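# Separate the blue block from the red block

## Task

Take the blue block off the top of the red block so that both blocks end up resting on the table, separated from each other, and neither one is off the table.

## Robot and tools

Robot: two arms, left_arm and right_arm, mounted on opposite sides of a table, each with a parallel two-finger gripper and a wrist camera. left_arm's base sits at (-0.020, +0.458, +0.039) m in the scene frame and right_arm's at (-0.020, -0.458, +0.039) m. The names do not match image left and right.

Frames: the scene frame has its origin at the table centre, +z up, and the table top at z = +0.020 m. Fixed cameras and the table use this frame. Each arm reports its hand position (metres), orientation (quat_wxyz) and velocities in its own base frame, whose z axis is also up. The base quaternions are (+0.707, 0, 0, -0.707) for left_arm and (+0.707, 0, 0, +0.707) for right_arm. Reported hand poses can be off by a few centimetres, more at long reach. end_effector_position is the point between the fingers, 3 to 4 cm behind their tips. Fingers point along the gripper's +x and close along its y, and only the last 1.5 cm of each pad is flat.

Row layout (used by execute_actions and move): one flat list of 14 numbers covering both arms, even if one arm stays put. The first 7 are left_arm, the next 7 are right_arm. Within each arm: wrist yaw, elbow, shoulder, wrist pitch, wrist roll, waist, then gripper opening. The six joint numbers are absolute target angles in radians, in the same convention as the Joint positions line. Shoulder, elbow and wrist roll have their signs flipped relative to the URDF. In your numbers the ranges are: waist -3.054 to 3.054, shoulder -3.142 to 0, elbow -2.356 to 0, wrist pitch -1.571 to 1.571, wrist yaw -1.571 to 1.571, wrist roll -3.142 to 3.142. A target more than 0.028 rad beyond a range end, and beyond the joint's current angle, gets the call refused. Real ends can differ by up to 0.028 rad; a "joint sent to its limit" line means the target was clipped. Opening is absolute on a -1 to +1 scale: +1 fully open (0.080 m between pads), empty fingers close at about -0.78. Full close takes about 0.6 s or more. To grip, command roughly 0.08 below the grip_measured value read at first contact. Sending 0 is a real command, so to leave a gripper alone repeat its current command (see Tool commands).

execute_actions(actions, cameras): actions is a list of actions; each action is a list of up to 15 rows, one per 1/30 s step, with the last row held for the rest of its 15 steps (0.5 s per action). An empty actions list just returns state and images. cameras picks images: omitted, null or ["all"] for all, [] for none; names are cam_head_left, cam_head_right, cam_high, cam_low, cam_left_wrist, cam_right_wrist.

move(target, speed, blend, opening_speed, blocking, cameras): target is one 14-number row or a list of up to 15 rows, absolute joint angles as above; joints interpolate together, so hands travel on curves and nothing is avoided. speed is rad/s for the joint with the farthest to go, 0.01 to 7 (default 0.5), one value or one per target. blend (rad) rounds corners at intermediate targets. opening_speed (0.2 or more, scale units per second) ramps the gripper. blocking=false returns after about 0.5 s while the move continues; a new move replaces it. Total path time is capped at 10 s. The "move:" line reports done, off_target (rest with a joint over 0.03 rad off), moving, held, blocked or fault, plus limits=held if steps were withheld. Done does not prove contact or absence of it.

wait(seconds 0 to 10): lets time pass holding commands. stop: brakes a running move. zoom_image(camera, region [x0,y0,x1,y1] pixels, at most 504x504) enlarges part of the latest image; images are 672x504. read_manual(section="licences") only returns licence text. finished_scene(scene) ends the current scene, given its number; check the number with an empty execute_actions first. It cannot be undone, and the goal must hold with the robot removed.

Result lines: Joint positions and Joint velocities list each arm's joints in row order plus finger gap in metres; Joint targets shows what joints are currently driven toward (resend these to hold still); Tool commands shows gripper commands; grip_measured is measured opening on the command scale (can read up to about 3 mm narrower than a squeezed part); Joint torques and External joint torques are in the same joint order, positive toward larger numbers; "joint command not followed" means the clearance check altered targets; MOTOR HOT warns of heating.

Limits of motion: per step each target stays within 0.368 rad (waist, shoulder, elbow) or 0.763 rad (wrist joints) of the measured angle, and targets are scaled back if they would move the hand over 70 mm at once, so far goals need several actions. Contact torque at load limits (waist 17.8, shoulder 22, elbow 22, wrist pitch 5.8, wrist yaw 5.78, wrist roll 5.42 N m) stops that arm for 10 s.

Avoid: knocking blocks off the table, dropping or releasing a block while it moves, fast impacts, pressing hard into the table or blocks, any collision or squeeze between the two arms, and long stretched holds that overheat motors. Approach slowly, open before descending, lift the blue block clear, set it down gently on the table away from the red block, then open and retreat.

Each tool is called as name(argument=value, ...) on one line, values as JSON.

## Session

execute_actions(actions=[])

Scene clock: 0.00 s.
left_arm: end_effector_position=(+0.1361, +0.2679, +0.0952) grip_measured=+0.989 end_effector_quat_wxyz=(+0.582, -0.294, -0.090, +0.753) | right_arm: end_effector_position=(+0.3277, +0.1365, +0.2104) grip_measured=+1.000 end_effector_quat_wxyz=(+0.800, +0.117, +0.568, -0.156)
Joint names: [wrist yaw, elbow, shoulder, wrist pitch, wrist roll, waist]
Joint positions: left_arm=[-0.955 -0.359 -1.377 0.393 1.064 0.68 0.08] | right_arm=[0.253 -1.698 -1.722 -1.325 -0.867 0.501 0.08]
Joint velocities: within noise
Joint torques (N m): no reading
External joint torques (N m): no reading
Heat: left arm: hottest wrist yaw 37 °C (+0.0 °C/min); right arm: hottest wrist pitch 39 °C (+0.0 °C/min).
Joint targets: left_arm=[-0.956 -0.359 -1.376 0.393 1.064 0.680] | right_arm=[0.253 -1.702 -1.717 -1.324 -0.867 0.501]
Tool commands: left_gripper/opening=+0.988879 right_gripper/opening=+1.0

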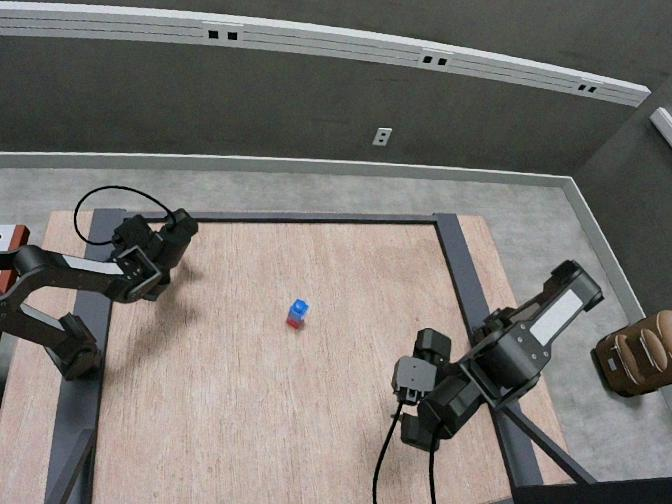

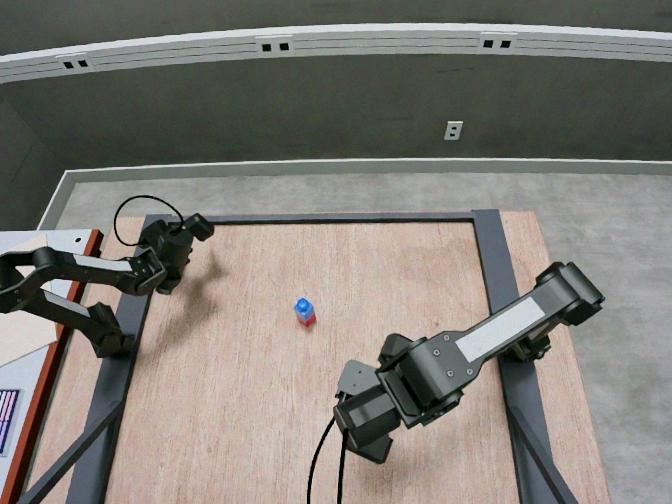

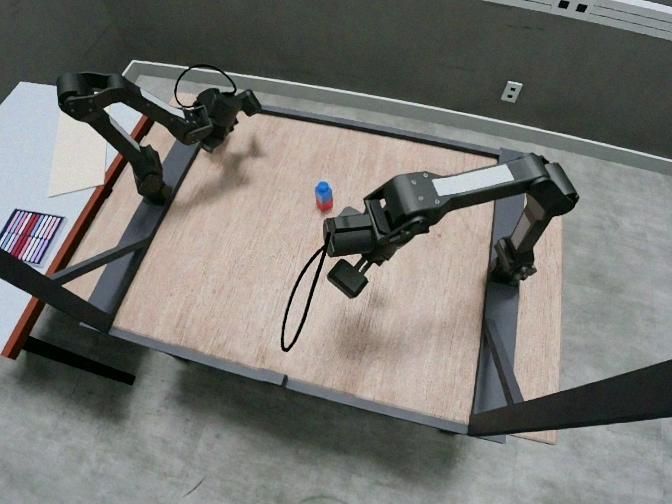

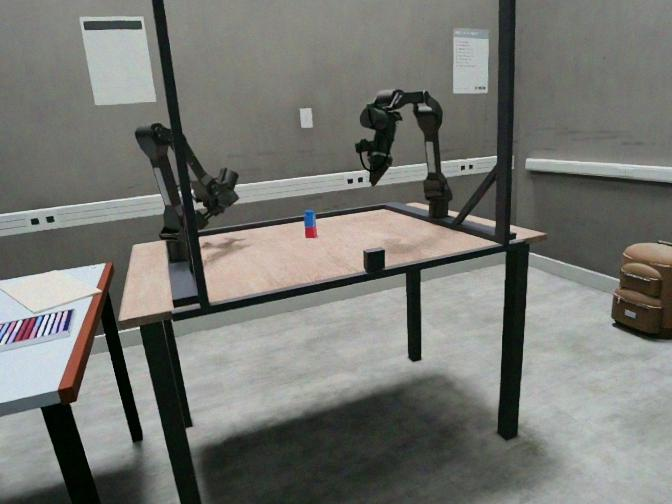

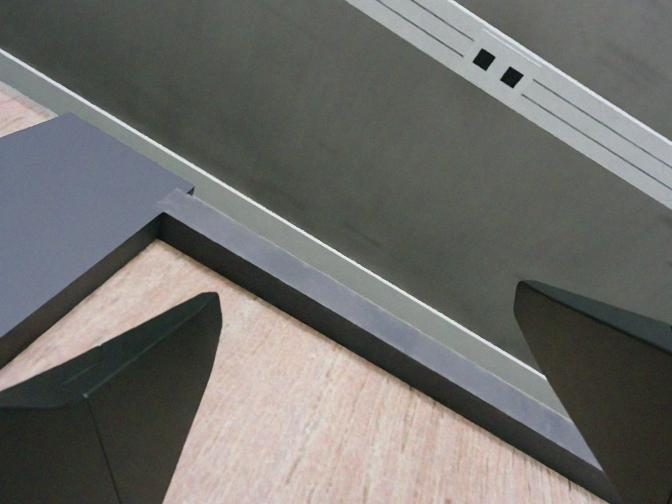

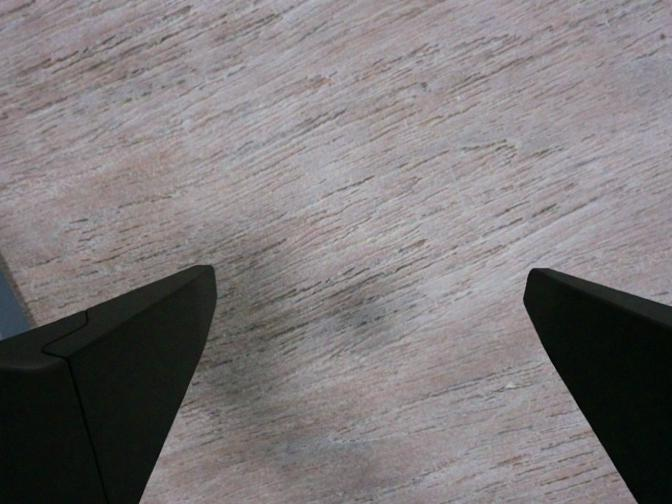

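zoom_image(camera="cam_head_right", region=[265, 270, 345, 350])

zoom_image(camera="cam_low", region=[275, 190, 345, 250])

zoom_image(camera="cam_high", region=[295, 160, 355, 220])

zoom_image(camera="cam_head_left", region=[260, 280, 340, 345])

Scaled by 6.300.

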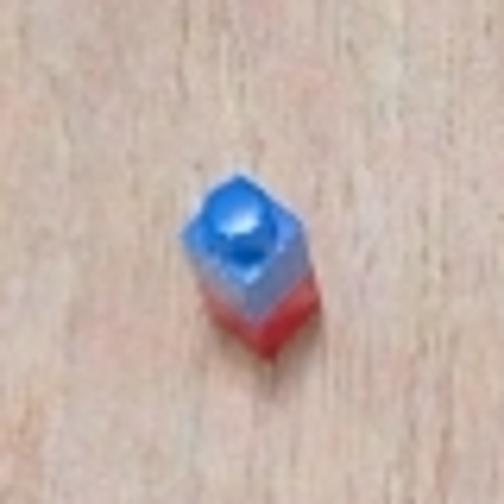

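Scaled by 7.200.

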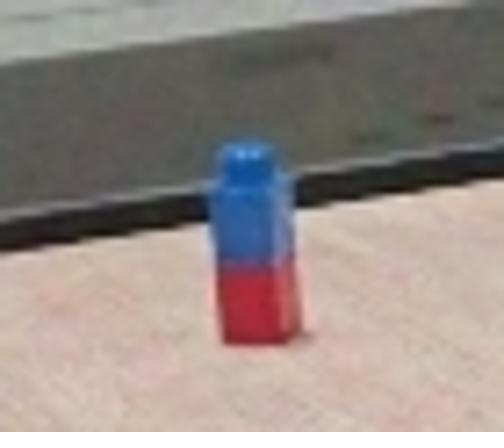

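Scaled by 8.400.

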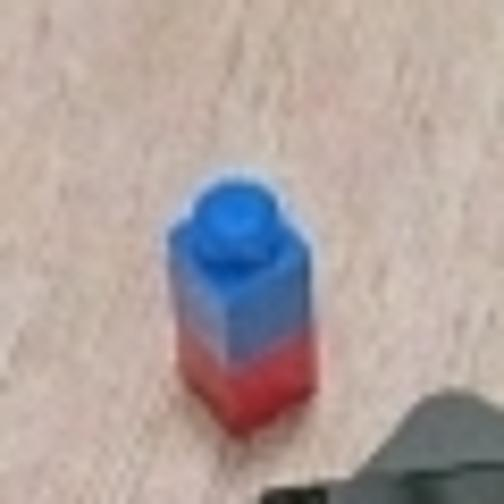

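Scaled by 6.300.

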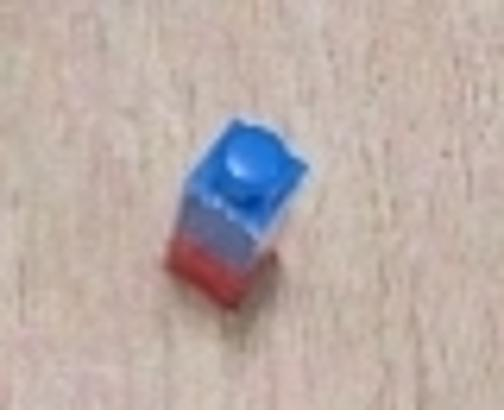

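move(target=[-1.112,-0.784,-2.021,0.358,0.825,-0.358,1,0,-0.202,-1.164,0.613,0,0,1], speed=1.2)

Scene clock: 27.00 s.
left_arm: end_effector_position=(+0.3809, +0.0012, +0.0282) grip_measured=+0.989 end_effector_quat_wxyz=(+0.886, -0.083, +0.154, +0.430) | right_arm: end_effector_position=(+0.3104, +0.0006, +0.1026) grip_measured=+1.000 end_effector_quat_wxyz=(+0.984, +0.001, +0.178, +0.000)
Joint names: [wrist yaw, elbow, shoulder, wrist pitch, wrist roll, waist]
Joint positions: left_arm=[-1.105 -0.774 -2.006 0.36 0.831 -0.357 0.08] | right_arm=[0.003 -0.206 -1.172 0.608 -0.004 0.003 0.08]
Joint torques (N m): left_arm=[-0.8 -5.5 5.16 1.23 -0.17 0.02] | right_arm=[-0.12 -5 3.88 2.34 0.17 -0.28]
External joint torques (N m): left_arm=[-0.34 -1.35 -2.24 0.13 -0.16 0.01] | right_arm=[-0.12 0.49 1.18 0.71 0.17 -0.28]
Heat: left arm: hottest wrist yaw 37 °C (+0.0 °C/min); right arm: hottest wrist pitch 40 °C (+2.2 °C/min).
Joint targets: left_arm=[-1.112 -0.784 -2.021 0.358 0.825 -0.358] | right_arm=[0.000 -0.202 -1.164 0.613 0.000 0.000]
move: done
camera_calibration:
cam_left_wrist: T_world_to_cam=[[0.775856, -0.630788, -0.0124057, -0.284118], [-0.428432, -0.512324, -0.744292, 0.211999], [0.463135, 0.582778, -0.667739, -0.0791325], [0, 0, 0, 1]] pos_world=[0.34791, -0.0244891, 0.101424]
cam_right_wrist: T_world_to_cam=[[-0.00405869, -0.999853, 0.0166651, 0.00931532], [-0.677933, -0.00949974, -0.735063, 0.306596], [0.735113, -0.0142812, -0.677794, -0.0860084], [0, 0, 0, 1]] pos_world=[0.271115, 0.0109982, 0.166916]

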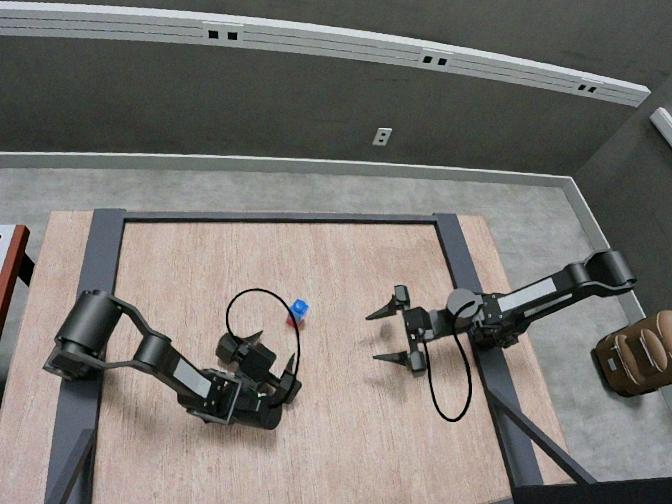

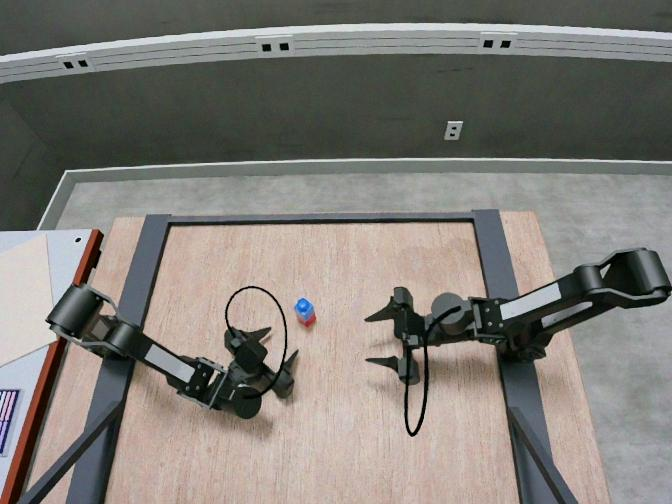

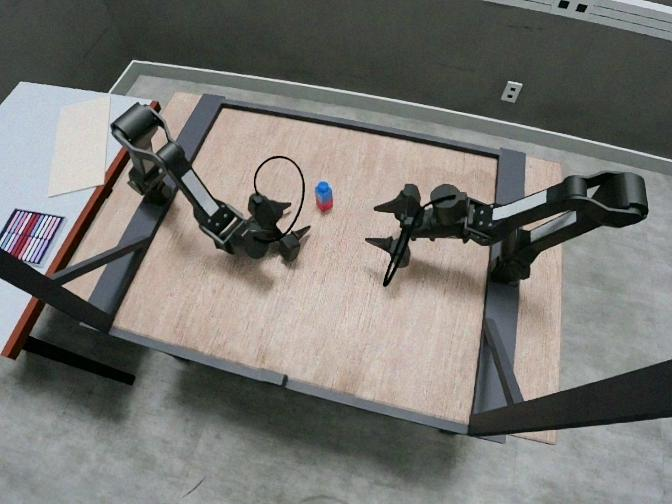

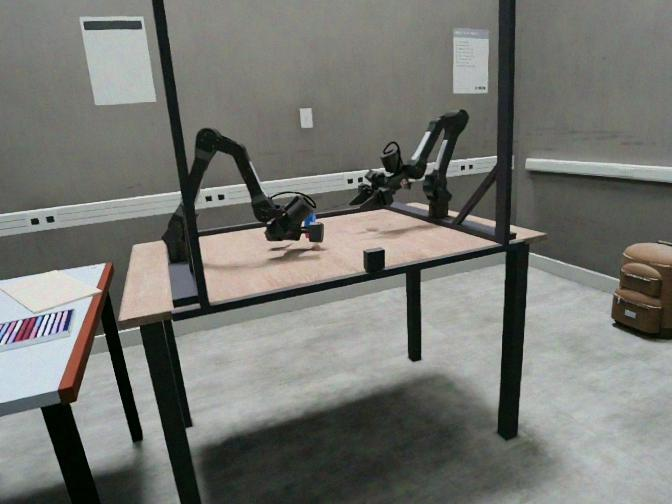

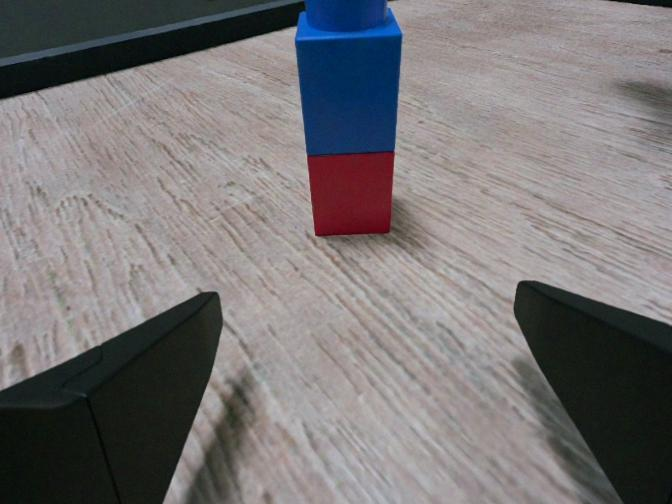

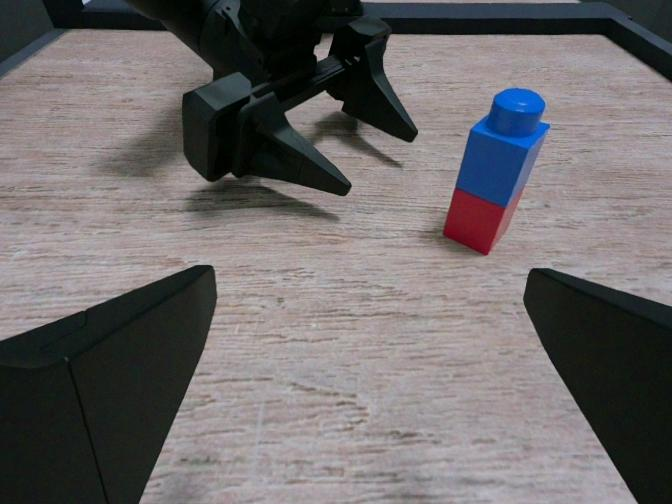

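move(target=[[-1.014,-0.806,-2.096,0.588,0.621,-0.22,1,0,-0.202,-1.164,0.613,0,0,1],[-0.916,-0.888,-2.185,0.702,0.492,-0.097,1,0,-0.202,-1.164,0.613,0,0,1]], speed=0.6, blend=0.1)

Scene clock: 31.50 s.
left_arm: end_effector_position=(+0.4355, +0.0782, +0.0144) grip_measured=+0.989 end_effector_quat_wxyz=(+0.885, -0.079, +0.152, +0.434) | right_arm: end_effector_position=(+0.3104, +0.0006, +0.1026) grip_measured=+1.000 end_effector_quat_wxyz=(+0.984, +0.001, +0.178, +0.000)
Joint names: [wrist yaw, elbow, shoulder, wrist pitch, wrist roll, waist]
Joint positions: left_arm=[-0.92 -0.878 -2.168 0.7 0.498 -0.096 0.08] | right_arm=[0.003 -0.205 -1.172 0.608 -0.004 0.003 0.08]
Joint torques (N m): left_arm=[-0.23 -5.43 6.24 1.91 -0.14 -0.1] | right_arm=[-0.11 -5.01 3.88 2.31 0.16 -0.35]
External joint torques (N m): left_arm=[0.06 -1.3 -2.23 0.55 -0.13 -0.1] | right_arm=[-0.11 0.45 1.2 0.69 0.16 -0.33]
Heat: left arm: hottest wrist yaw 37 °C (+0.0 °C/min); right arm: hottest wrist pitch 41 °C (+3.8 °C/min).
Joint targets: left_arm=[-0.916 -0.888 -2.185 0.702 0.492 -0.097] | right_arm=[0.000 -0.202 -1.164 0.613 0.000 0.000]
move: done; blend cut to 0.0645 rad at target 1
camera_calibration:
cam_left_wrist: T_world_to_cam=[[0.78072, -0.624595, -0.0188827, -0.280529], [-0.425022, -0.508625, -0.74877, 0.262864], [0.458074, 0.592606, -0.66256, -0.157128], [0, 0, 0, 1]] pos_world=[0.402714, 0.0515967, 0.087421]
cam_right_wrist: T_world_to_cam=[[-0.00405869, -0.999853, 0.0166651, 0.00931491], [-0.677933, -0.00949974, -0.735063, 0.306528], [0.735113, -0.0142812, -0.677794, -0.0859349], [0, 0, 0, 1]] pos_world=[0.271015, 0.0109982, 0.166916]

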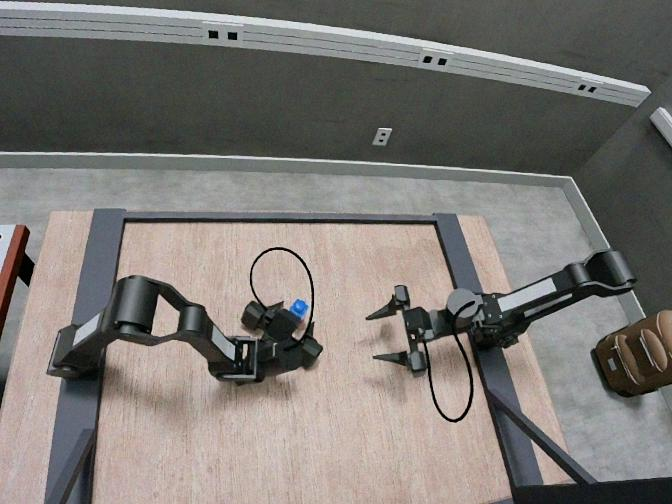

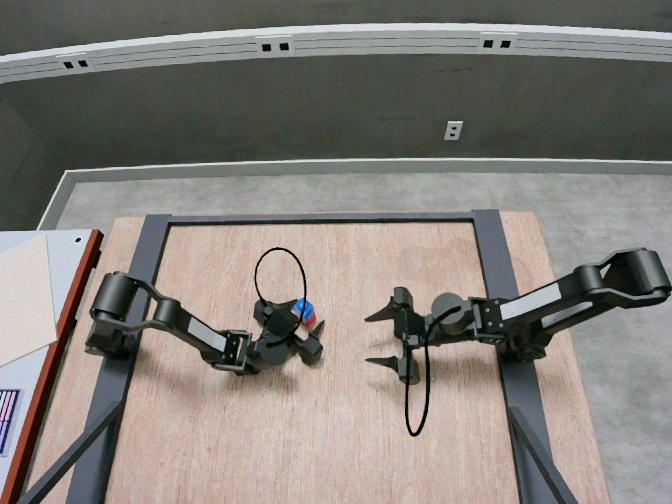

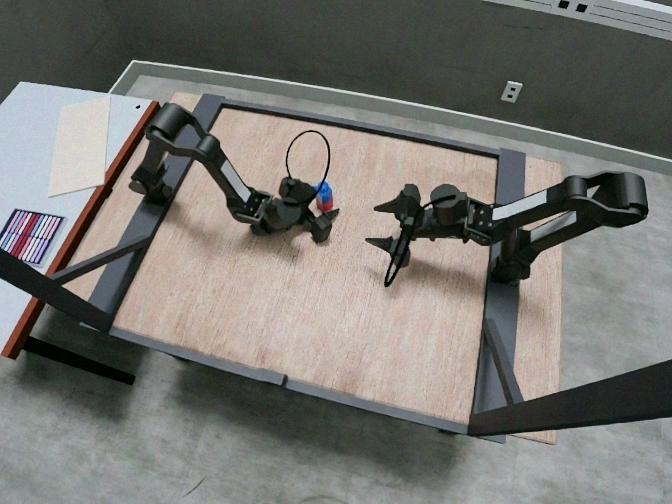

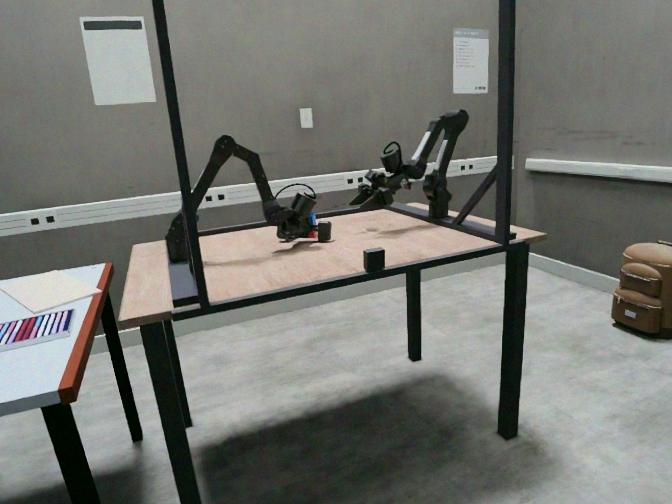

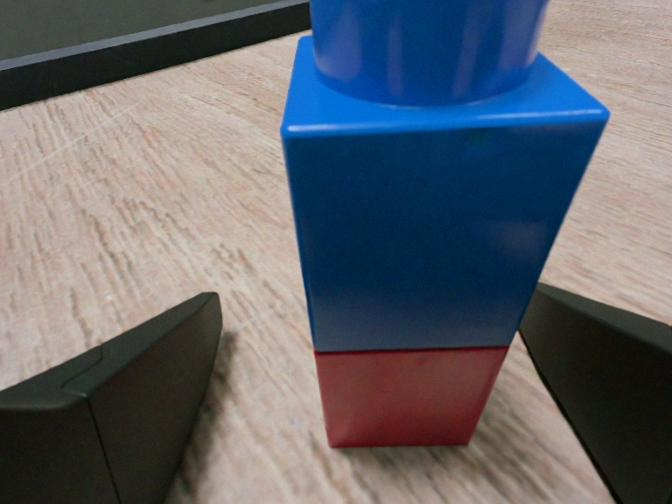

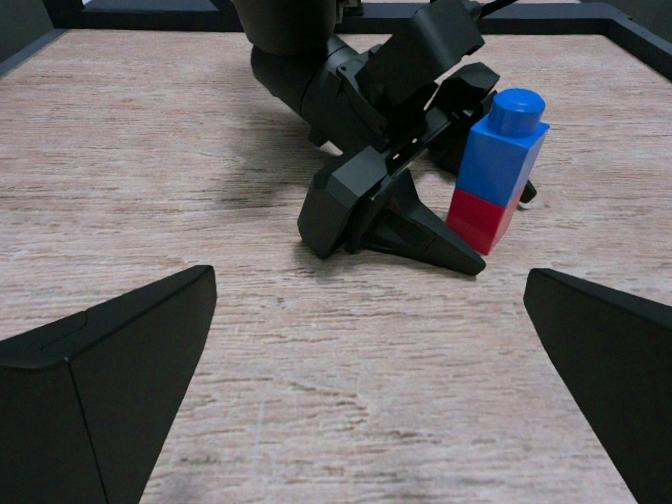

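move(target=[[-0.924,-0.888,-2.185,0.702,0.492,-0.109,1,0,-0.202,-1.164,0.613,0,0,1],[-0.924,-0.888,-2.185,0.702,0.492,-0.109,-0.15,0,-0.202,-1.164,0.613,0,0,1]], opening_speed=1.2, cameras=["cam_left_wrist","cam_right_wrist"])

Scene clock: 34.77 s.
left_arm: end_effector_position=(+0.4364, +0.0740, +0.0145) grip_measured=-0.119 end_effector_quat_wxyz=(+0.887, -0.078, +0.152, +0.429) | right_arm: end_effector_position=(+0.3104, +0.0006, +0.1026) grip_measured=+1.000 end_effector_quat_wxyz=(+0.984, +0.001, +0.178, +0.000)
Joint names: [wrist yaw, elbow, shoulder, wrist pitch, wrist roll, waist]
Joint positions: left_arm=[-0.919 -0.878 -2.169 0.7 0.498 -0.106 0.03] | right_arm=[0.003 -0.205 -1.172 0.608 -0.004 0.003 0.08]
Joint torques (N m): left_arm=[-0.54 -5.44 6.14 1.87 -0.18 -0.08] | right_arm=[-0.13 -4.96 3.92 2.34 0.17 -0.29]
External joint torques (N m): left_arm=[-0.24 -1.24 -2.41 0.48 -0.18 -0.08] | right_arm=[-0.13 0.47 1.23 0.72 0.17 -0.28]
Heat: left arm: hottest wrist yaw 37 °C (+0.0 °C/min); right arm: hottest wrist pitch 42 °C (+5.2 °C/min).
Joint targets: left_arm=[-0.924 -0.888 -2.185 0.702 0.492 -0.109] | right_arm=[0.000 -0.202 -1.164 0.613 0.000 0.000]
move: done
camera_calibration:
cam_left_wrist: T_world_to_cam=[[0.774457, -0.632356, -0.0184902, -0.280502], [-0.429763, -0.50444, -0.748895, 0.26291], [0.464241, 0.587934, -0.66243, -0.157428], [0, 0, 0, 1]] pos_world=[0.40331, 0.0478027, 0.0874208]
cam_right_wrist: T_world_to_cam=[[-0.00405869, -0.999853, 0.0166651, 0.00931491], [-0.677933, -0.00949974, -0.735063, 0.306528], [0.735113, -0.0142812, -0.677794, -0.0859349], [0, 0, 0, 1]] pos_world=[0.271015, 0.0109982, 0.166916]
Images, in order (width x height): cam_left_wrist 672x504, cam_right_wrist 672x504.

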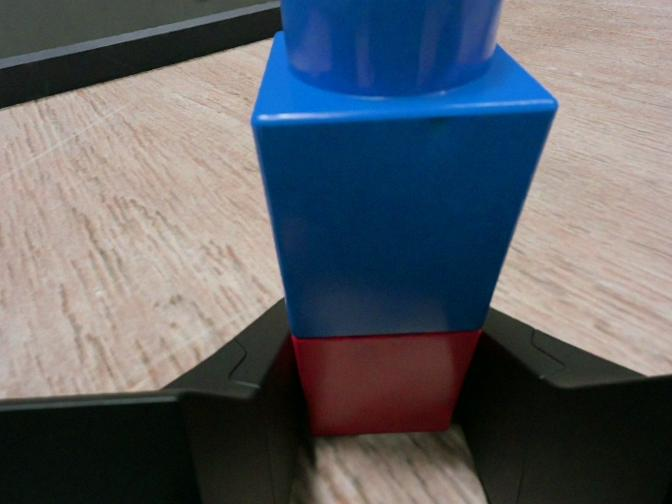

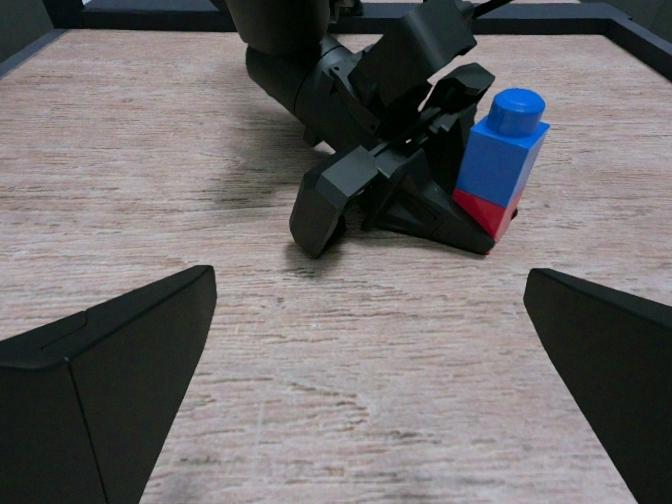

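move(target=[[-0.924,-0.888,-2.185,0.702,0.492,-0.109,-0.26,0,-0.202,-1.164,0.613,0,0,1],[-0.924,-0.888,-2.129,0.646,0.492,-0.109,-0.26,0,-0.202,-1.164,0.613,0,0,1],[0,-0.595,-1.843,0.899,0,0,-0.26,0,-0.202,-1.164,0.613,0,0,1]], opening_speed=1.2, blend=0.05)

Scene clock: 40.03 s.
left_arm: end_effector_position=(+0.4326, -0.0010, +0.0660) grip_measured=-0.119 end_effector_quat_wxyz=(+0.984, -0.003, +0.178, +0.001) | right_arm: end_effector_position=(+0.3104, +0.0006, +0.1026) grip_measured=+1.000 end_effector_quat_wxyz=(+0.984, +0.001, +0.178, +0.000)
Joint names: [wrist yaw, elbow, shoulder, wrist pitch, wrist roll, waist]
Joint positions: left_arm=[-0.004 -0.605 -1.858 0.895 0.007 -0.004 0.03] | right_arm=[0.003 -0.205 -1.172 0.608 -0.004 0.003 0.08]
Joint torques (N m): left_arm=[0.19 -3.65 8.16 2.46 -0.25 0.41] | right_arm=[-0.11 -4.93 3.81 2.34 0.17 -0.39]
External joint torques (N m): left_arm=[0.18 0.99 1.32 0.76 -0.25 0.47] | right_arm=[-0.1 0.52 1.15 0.72 0.17 -0.42]
Heat: left arm: hottest wrist yaw 37 °C (+0.0 °C/min); right arm: hottest wrist pitch 43 °C (+6.0 °C/min).
Joint targets: left_arm=[0.000 -0.595 -1.843 0.899 0.000 0.000] | right_arm=[0.000 -0.202 -1.164 0.613 0.000 0.000]
move: done; blend cut to 0 rad at target 1, 0.028 rad at target 2
camera_calibration:
cam_left_wrist: T_world_to_cam=[[-0.0146985, -0.999662, -0.0214246, 0.0171687], [-0.673113, 0.0257372, -0.739091, 0.367132], [0.739393, 0.00355769, -0.673264, -0.196328], [0, 0, 0, 1]] pos_world=[0.392537, 0.00841246, 0.139531]
cam_right_wrist: T_world_to_cam=[[-0.00405869, -0.999853, 0.0166651, 0.00931491], [-0.677933, -0.00949974, -0.735063, 0.306528], [0.735113, -0.0142812, -0.677794, -0.0859349], [0, 0, 0, 1]] pos_world=[0.271015, 0.0109982, 0.166916]

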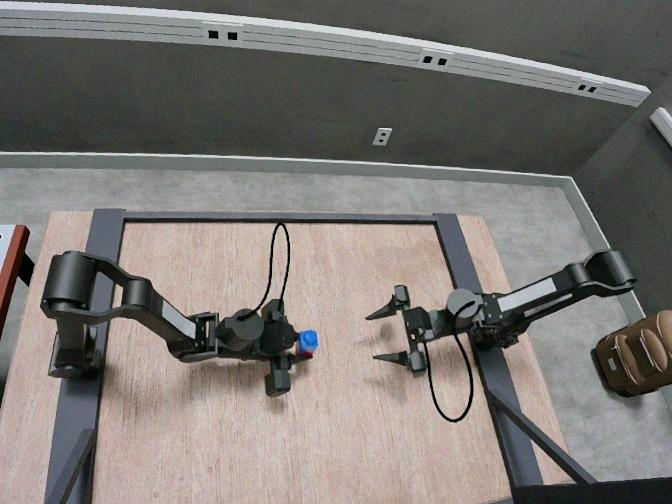

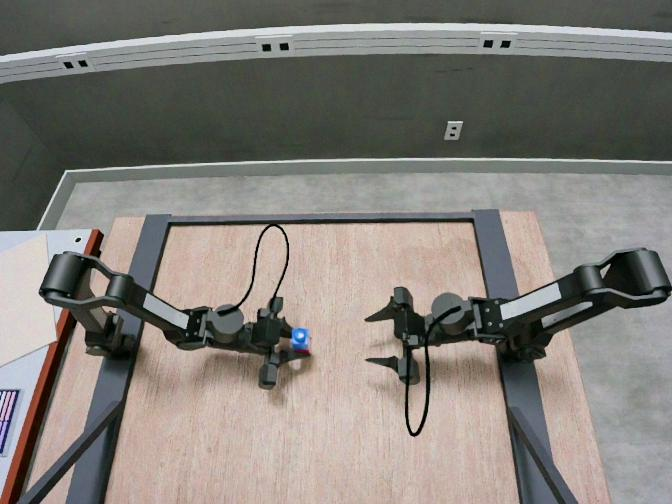

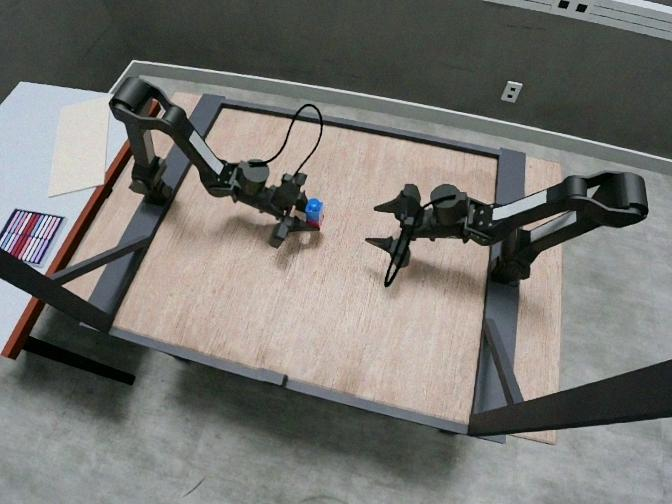

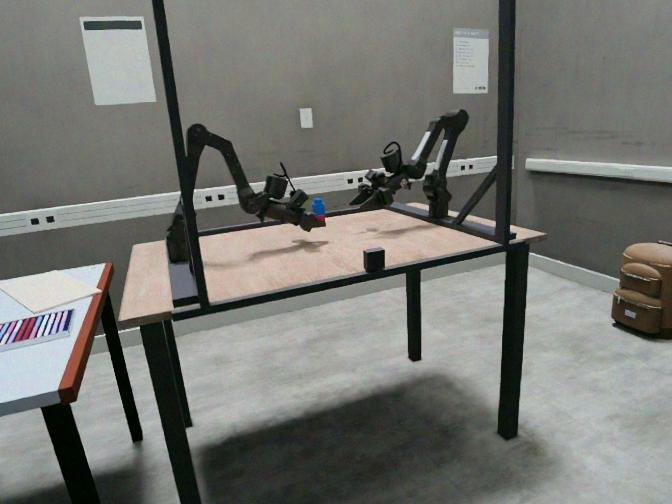

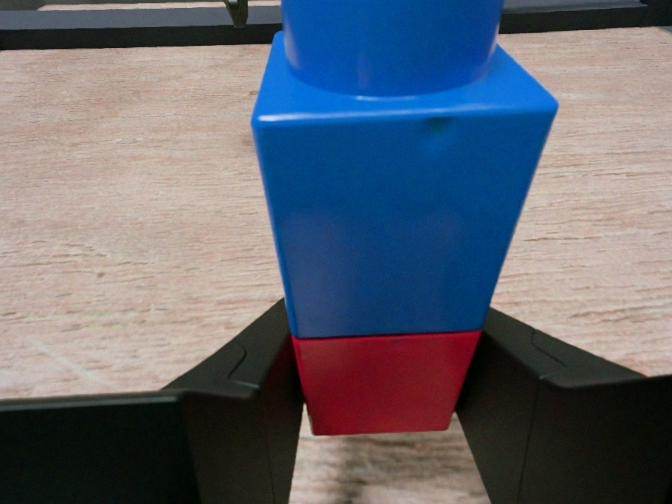

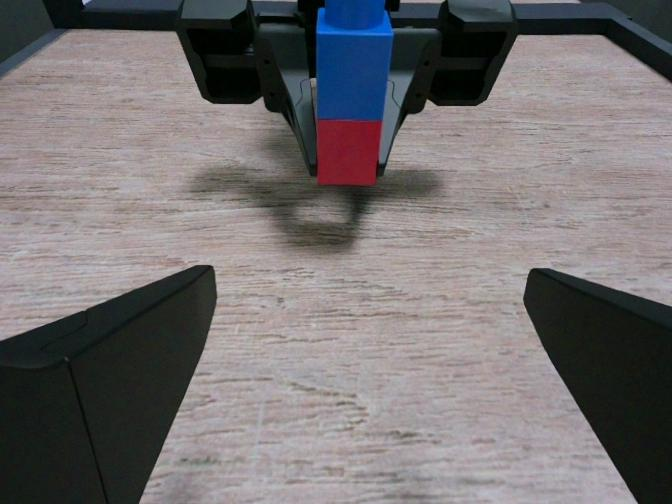

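move(target=[[0,-0.595,-1.843,0.899,0,0,-0.26,0,-0.644,-1.651,0.658,0,0,1],[0,-0.595,-1.843,0.899,0,0,-0.26,0,-0.644,-1.651,0.658,0,0,-0.26]], opening_speed=1.2, cameras=["cam_left_wrist","cam_right_wrist","cam_low"])

Scene clock: 44.83 s.
left_arm: end_effector_position=(+0.4323, -0.0010, +0.0657) grip_measured=-0.119 end_effector_quat_wxyz=(+0.984, -0.002, +0.179, +0.000) | right_arm: end_effector_position=(+0.4245, +0.0002, +0.1131) grip_measured=-0.256 end_effector_quat_wxyz=(+0.984, +0.001, +0.180, -0.001)
Joint names: [wrist yaw, elbow, shoulder, wrist pitch, wrist roll, waist]
Joint positions: left_arm=[-0.002 -0.604 -1.858 0.895 0.005 -0.003 0.03] | right_arm=[0.003 -0.632 -1.647 0.653 -0.004 0.002 0.023]
Joint torques (N m): left_arm=[0.05 -3.9 8.19 2.42 -0.21 0.31] | right_arm=[-0.09 -6.59 5.9 2.33 0.17 -0.08]
External joint torques (N m): left_arm=[0.05 0.82 1.29 0.69 -0.2 0.31] | right_arm=[-0.1 -1.27 0.02 0.69 0.17 -0.04]
Heat: left arm: hottest wrist pitch 38 °C (+5.4 °C/min); right arm: hottest wrist pitch 44 °C (+6.7 °C/min).
Joint targets: left_arm=[0.000 -0.595 -1.843 0.899 0.000 0.000] | right_arm=[0.000 -0.644 -1.651 0.658 0.000 0.000]
move: done
camera_calibration:
cam_left_wrist: T_world_to_cam=[[-0.0164757, -0.999629, -0.0216974, 0.0178952], [-0.673686, 0.0271335, -0.73852, 0.36691], [0.738834, 0.00244961, -0.673883, -0.196067], [0, 0, 0, 1]] pos_world=[0.392338, 0.00841333, 0.139232]
cam_right_wrist: T_world_to_cam=[[-0.00543317, -0.999842, 0.0169265, 0.0097851], [-0.679855, -0.00871973, -0.733294, 0.392219], [0.733326, -0.0154917, -0.6797, -0.161732], [0, 0, 0, 1]] pos_world=[0.385308, 0.0106981, 0.177517]
Images, in order (width x height): cam_low 672x504, cam_left_wrist 672x504, cam_right_wrist 672x504.

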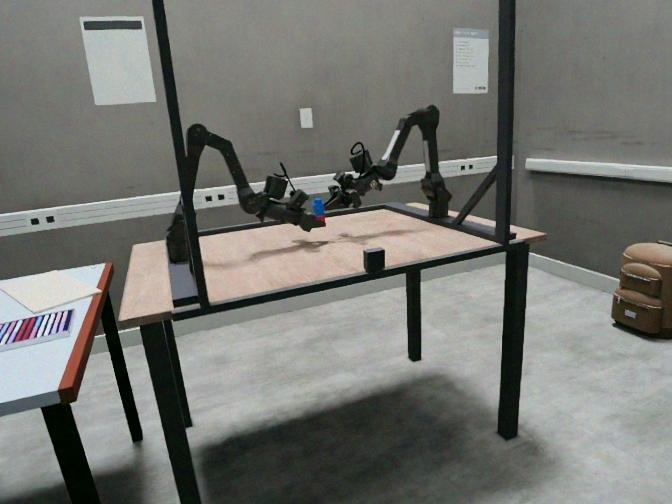

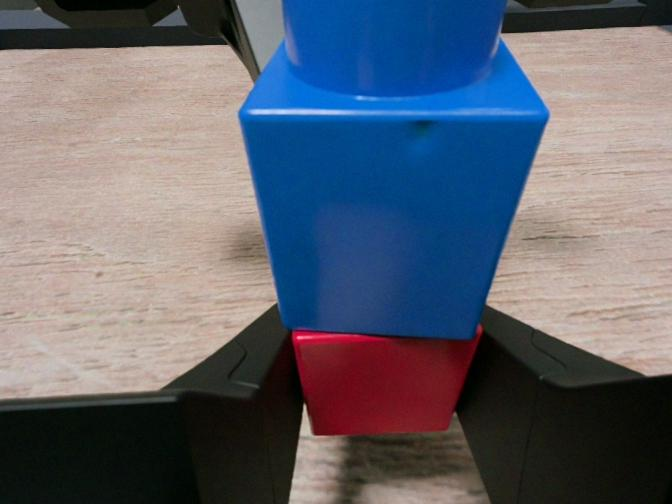

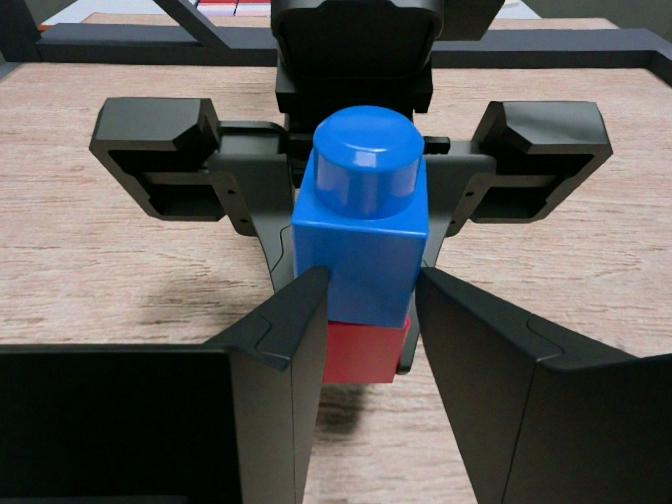

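move(target=[[0,-0.595,-1.843,0.899,0,0,-0.26,0,-0.644,-1.651,0.658,0,0,1],[0,-0.595,-1.843,0.899,0,0,-0.26,0,-0.738,-1.754,0.667,0,0,1]], opening_speed=1.5, cameras=["cam_left_wrist","cam_right_wrist"])

Scene clock: 49.13 s.
left_arm: end_effector_position=(+0.4323, -0.0010, +0.0657) grip_measured=-0.119 end_effector_quat_wxyz=(+0.984, -0.002, +0.179, +0.000) | right_arm: end_effector_position=(+0.4498, +0.0003, +0.1083) grip_measured=+1.000 end_effector_quat_wxyz=(+0.984, +0.001, +0.180, -0.001)
Joint names: [wrist yaw, elbow, shoulder, wrist pitch, wrist roll, waist]
Joint positions: left_arm=[-0.002 -0.604 -1.858 0.895 0.005 -0.003 0.03] | right_arm=[0.003 -0.726 -1.749 0.662 -0.004 0.002 0.08]
Joint torques (N m): left_arm=[0.1 -3.92 8.15 2.42 -0.21 0.33] | right_arm=[-0.1 -6.55 6.55 2.31 0.15 -0.24]
External joint torques (N m): left_arm=[0.1 0.78 1.23 0.69 -0.21 0.31] | right_arm=[-0.1 -1.35 0.05 0.71 0.15 -0.27]
Heat: left arm: hottest shoulder 38 °C (+6.1 °C/min); right arm: hottest wrist pitch 45 °C (+7.3 °C/min).
Joint targets: left_arm=[0.000 -0.595 -1.843 0.899 0.000 0.000] | right_arm=[0.000 -0.738 -1.754 0.667 0.000 0.000]
move: done
camera_calibration:
cam_left_wrist: T_world_to_cam=[[-0.0164757, -0.999629, -0.0216974, 0.0178952], [-0.673686, 0.0271335, -0.73852, 0.36691], [0.738834, 0.00244961, -0.673883, -0.196067], [0, 0, 0, 1]] pos_world=[0.392338, 0.00841333, 0.139232]
cam_right_wrist: T_world_to_cam=[[-0.00544121, -0.999842, 0.0169244, 0.0100075], [-0.679595, -0.00871821, -0.733536, 0.405835], [0.733568, -0.015493, -0.67944, -0.183693], [0, 0, 0, 1]] pos_world=[0.410609, 0.0106981, 0.172717]
Images, in order (width x height): cam_left_wrist 672x504, cam_right_wrist 672x504.

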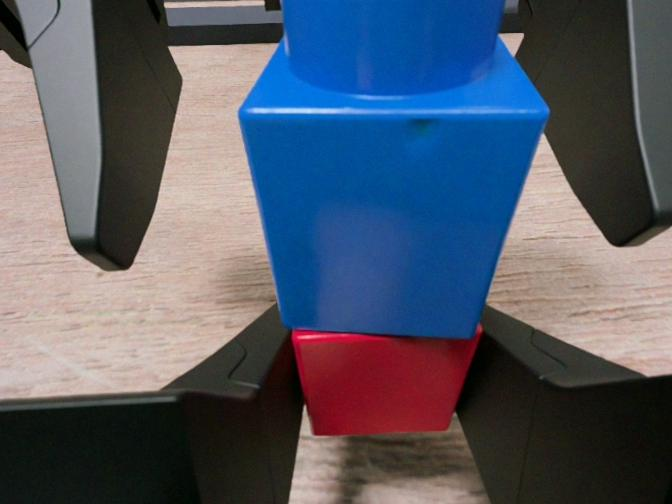

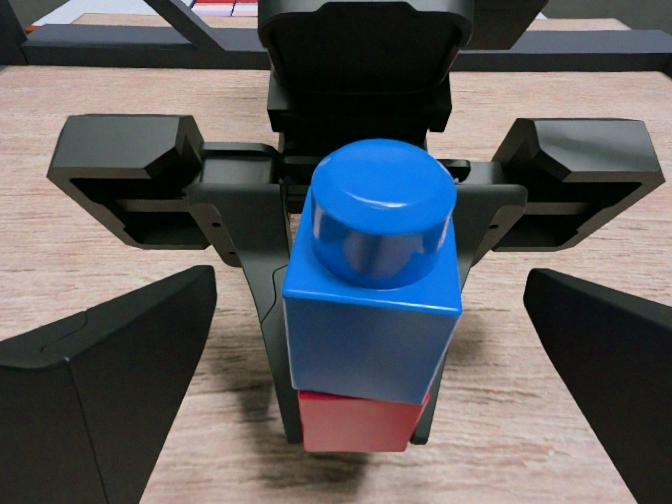

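move(target=[0,-0.595,-1.843,0.899,0,0,-0.26,0,-0.738,-1.754,0.667,0,0,-0.26], opening_speed=1.5, cameras=["cam_left_wrist","cam_right_wrist"])

Scene clock: 52.33 s.
left_arm: end_effector_position=(+0.4323, -0.0002, +0.0657) grip_measured=-0.119 end_effector_quat_wxyz=(+0.984, -0.002, +0.179, +0.001) | right_arm: end_effector_position=(+0.4499, +0.0007, +0.1083) grip_measured=-0.092 end_effector_quat_wxyz=(+0.984, +0.002, +0.179, +0.000)
Joint names: [wrist yaw, elbow, shoulder, wrist pitch, wrist roll, waist]
Joint positions: left_arm=[-0.002 -0.604 -1.858 0.895 0.005 -0.001 0.03] | right_arm=[0 -0.726 -1.75 0.663 -0.004 0.002 0.031]
Joint torques (N m): left_arm=[0.07 -3.96 8.03 2.4 -0.19 0.03] | right_arm=[0.02 -6.46 6.54 2.28 0.14 -0.03]
External joint torques (N m): left_arm=[0.07 0.68 1.21 0.7 -0.19 0.03] | right_arm=[0.02 -1.22 0.02 0.67 0.14 -0.03]
Heat: left arm: hottest wrist pitch 39 °C (+5.7 °C/min); right arm: hottest wrist pitch 45 °C (+6.9 °C/min).
Joint targets: left_arm=[0.000 -0.595 -1.843 0.899 0.000 0.000] | right_arm=[0.000 -0.738 -1.754 0.667 0.000 0.000]
move: done
camera_calibration:
cam_left_wrist: T_world_to_cam=[[-0.0146325, -0.999656, -0.021763, 0.0179799], [-0.673741, 0.0259397, -0.738512, 0.36692], [0.738823, 0.00385633, -0.673889, -0.196077], [0, 0, 0, 1]] pos_world=[0.392338, 0.00921204, 0.139232]
cam_right_wrist: T_world_to_cam=[[-0.00294736, -0.999869, 0.0159212, 0.00945879], [-0.679328, -0.00968158, -0.733771, 0.405849], [0.733829, -0.0129784, -0.679211, -0.183939], [0, 0, 0, 1]] pos_world=[0.410712, 0.0109996, 0.172716]
Images, in order (width x height): cam_left_wrist 672x504, cam_right_wrist 672x504.

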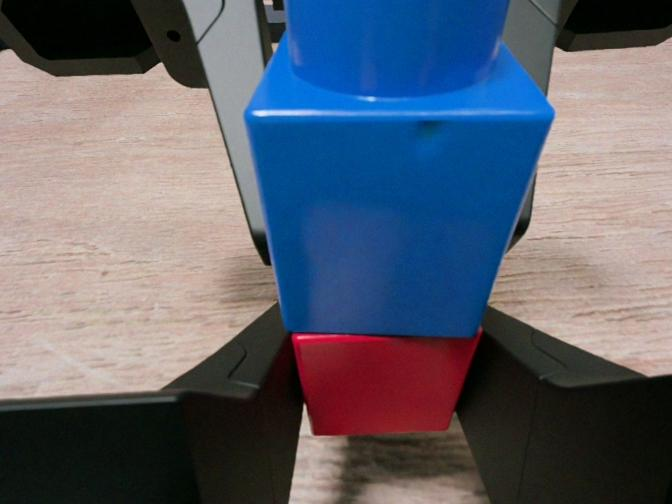

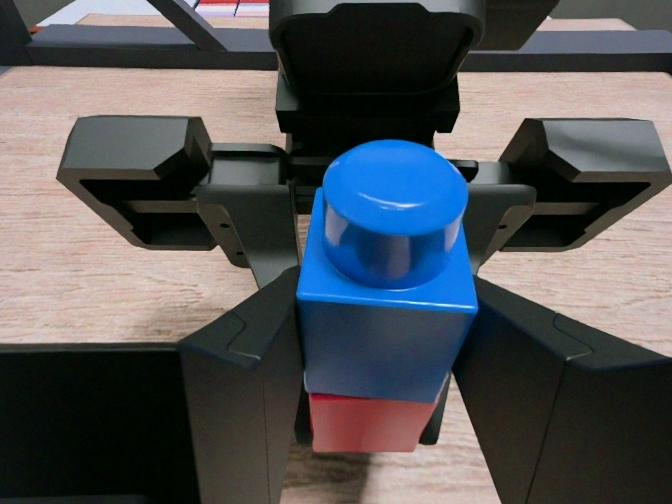

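move(target=[0,-0.595,-1.843,0.899,0,0,-0.3,0,-0.827,-1.621,0.445,0,0,-0.3], speed=0.3, cameras=["cam_low","cam_right_wrist"])

Scene clock: 54.70 s.
left_arm: end_effector_position=(+0.4325, -0.0002, +0.0698) grip_measured=-0.119 end_effector_quat_wxyz=(+0.985, -0.002, +0.173, +0.001) | right_arm: end_effector_position=(+0.4511, +0.0007, +0.1499) grip_measured=-0.092 end_effector_quat_wxyz=(+0.983, +0.002, +0.185, +0.000)
Joint names: [wrist yaw, elbow, shoulder, wrist pitch, wrist roll, waist]
Joint positions: left_arm=[-0.002 -0.602 -1.848 0.898 0.005 -0.001 0.03] | right_arm=[0 -0.816 -1.633 0.444 -0.004 0.002 0.031]
Joint torques (N m): left_arm=[0.08 -4.21 7.03 2.23 -0.18 0.15] | right_arm=[0.02 -7.09 8.37 2 0.14 -0.22]
External joint torques (N m): left_arm=[0.08 0.53 0.19 0.5 -0.17 0.18] | right_arm=[0.02 -1.18 2.01 0.38 0.15 -0.22]
Heat: left arm: hottest shoulder 39 °C (+6.6 °C/min); right arm: hottest wrist pitch 45 °C (+6.6 °C/min).
Joint targets: left_arm=[0.000 -0.595 -1.843 0.899 0.000 0.000] | right_arm=[0.000 -0.827 -1.621 0.445 0.000 0.000]
move: done
camera_calibration:
cam_right_wrist: T_world_to_cam=[[-0.00282327, -0.999868, 0.016026, 0.00872201], [-0.688207, -0.00968432, -0.72545, 0.439888], [0.725509, -0.0130773, -0.688088, -0.151517], [0, 0, 0, 1]] pos_world=[0.412686, 0.0109994, 0.21472]
Images, in order (width x height): cam_low 672x504, cam_right_wrist 672x504.

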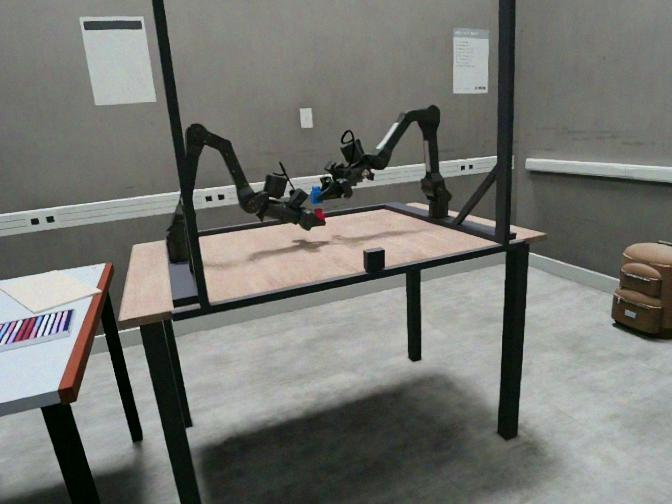

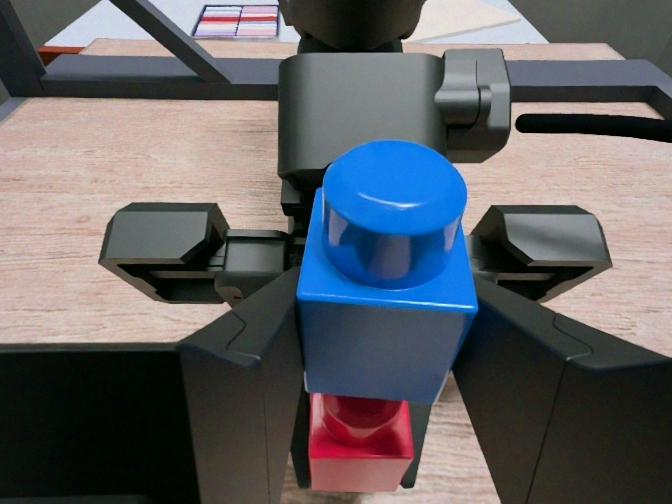

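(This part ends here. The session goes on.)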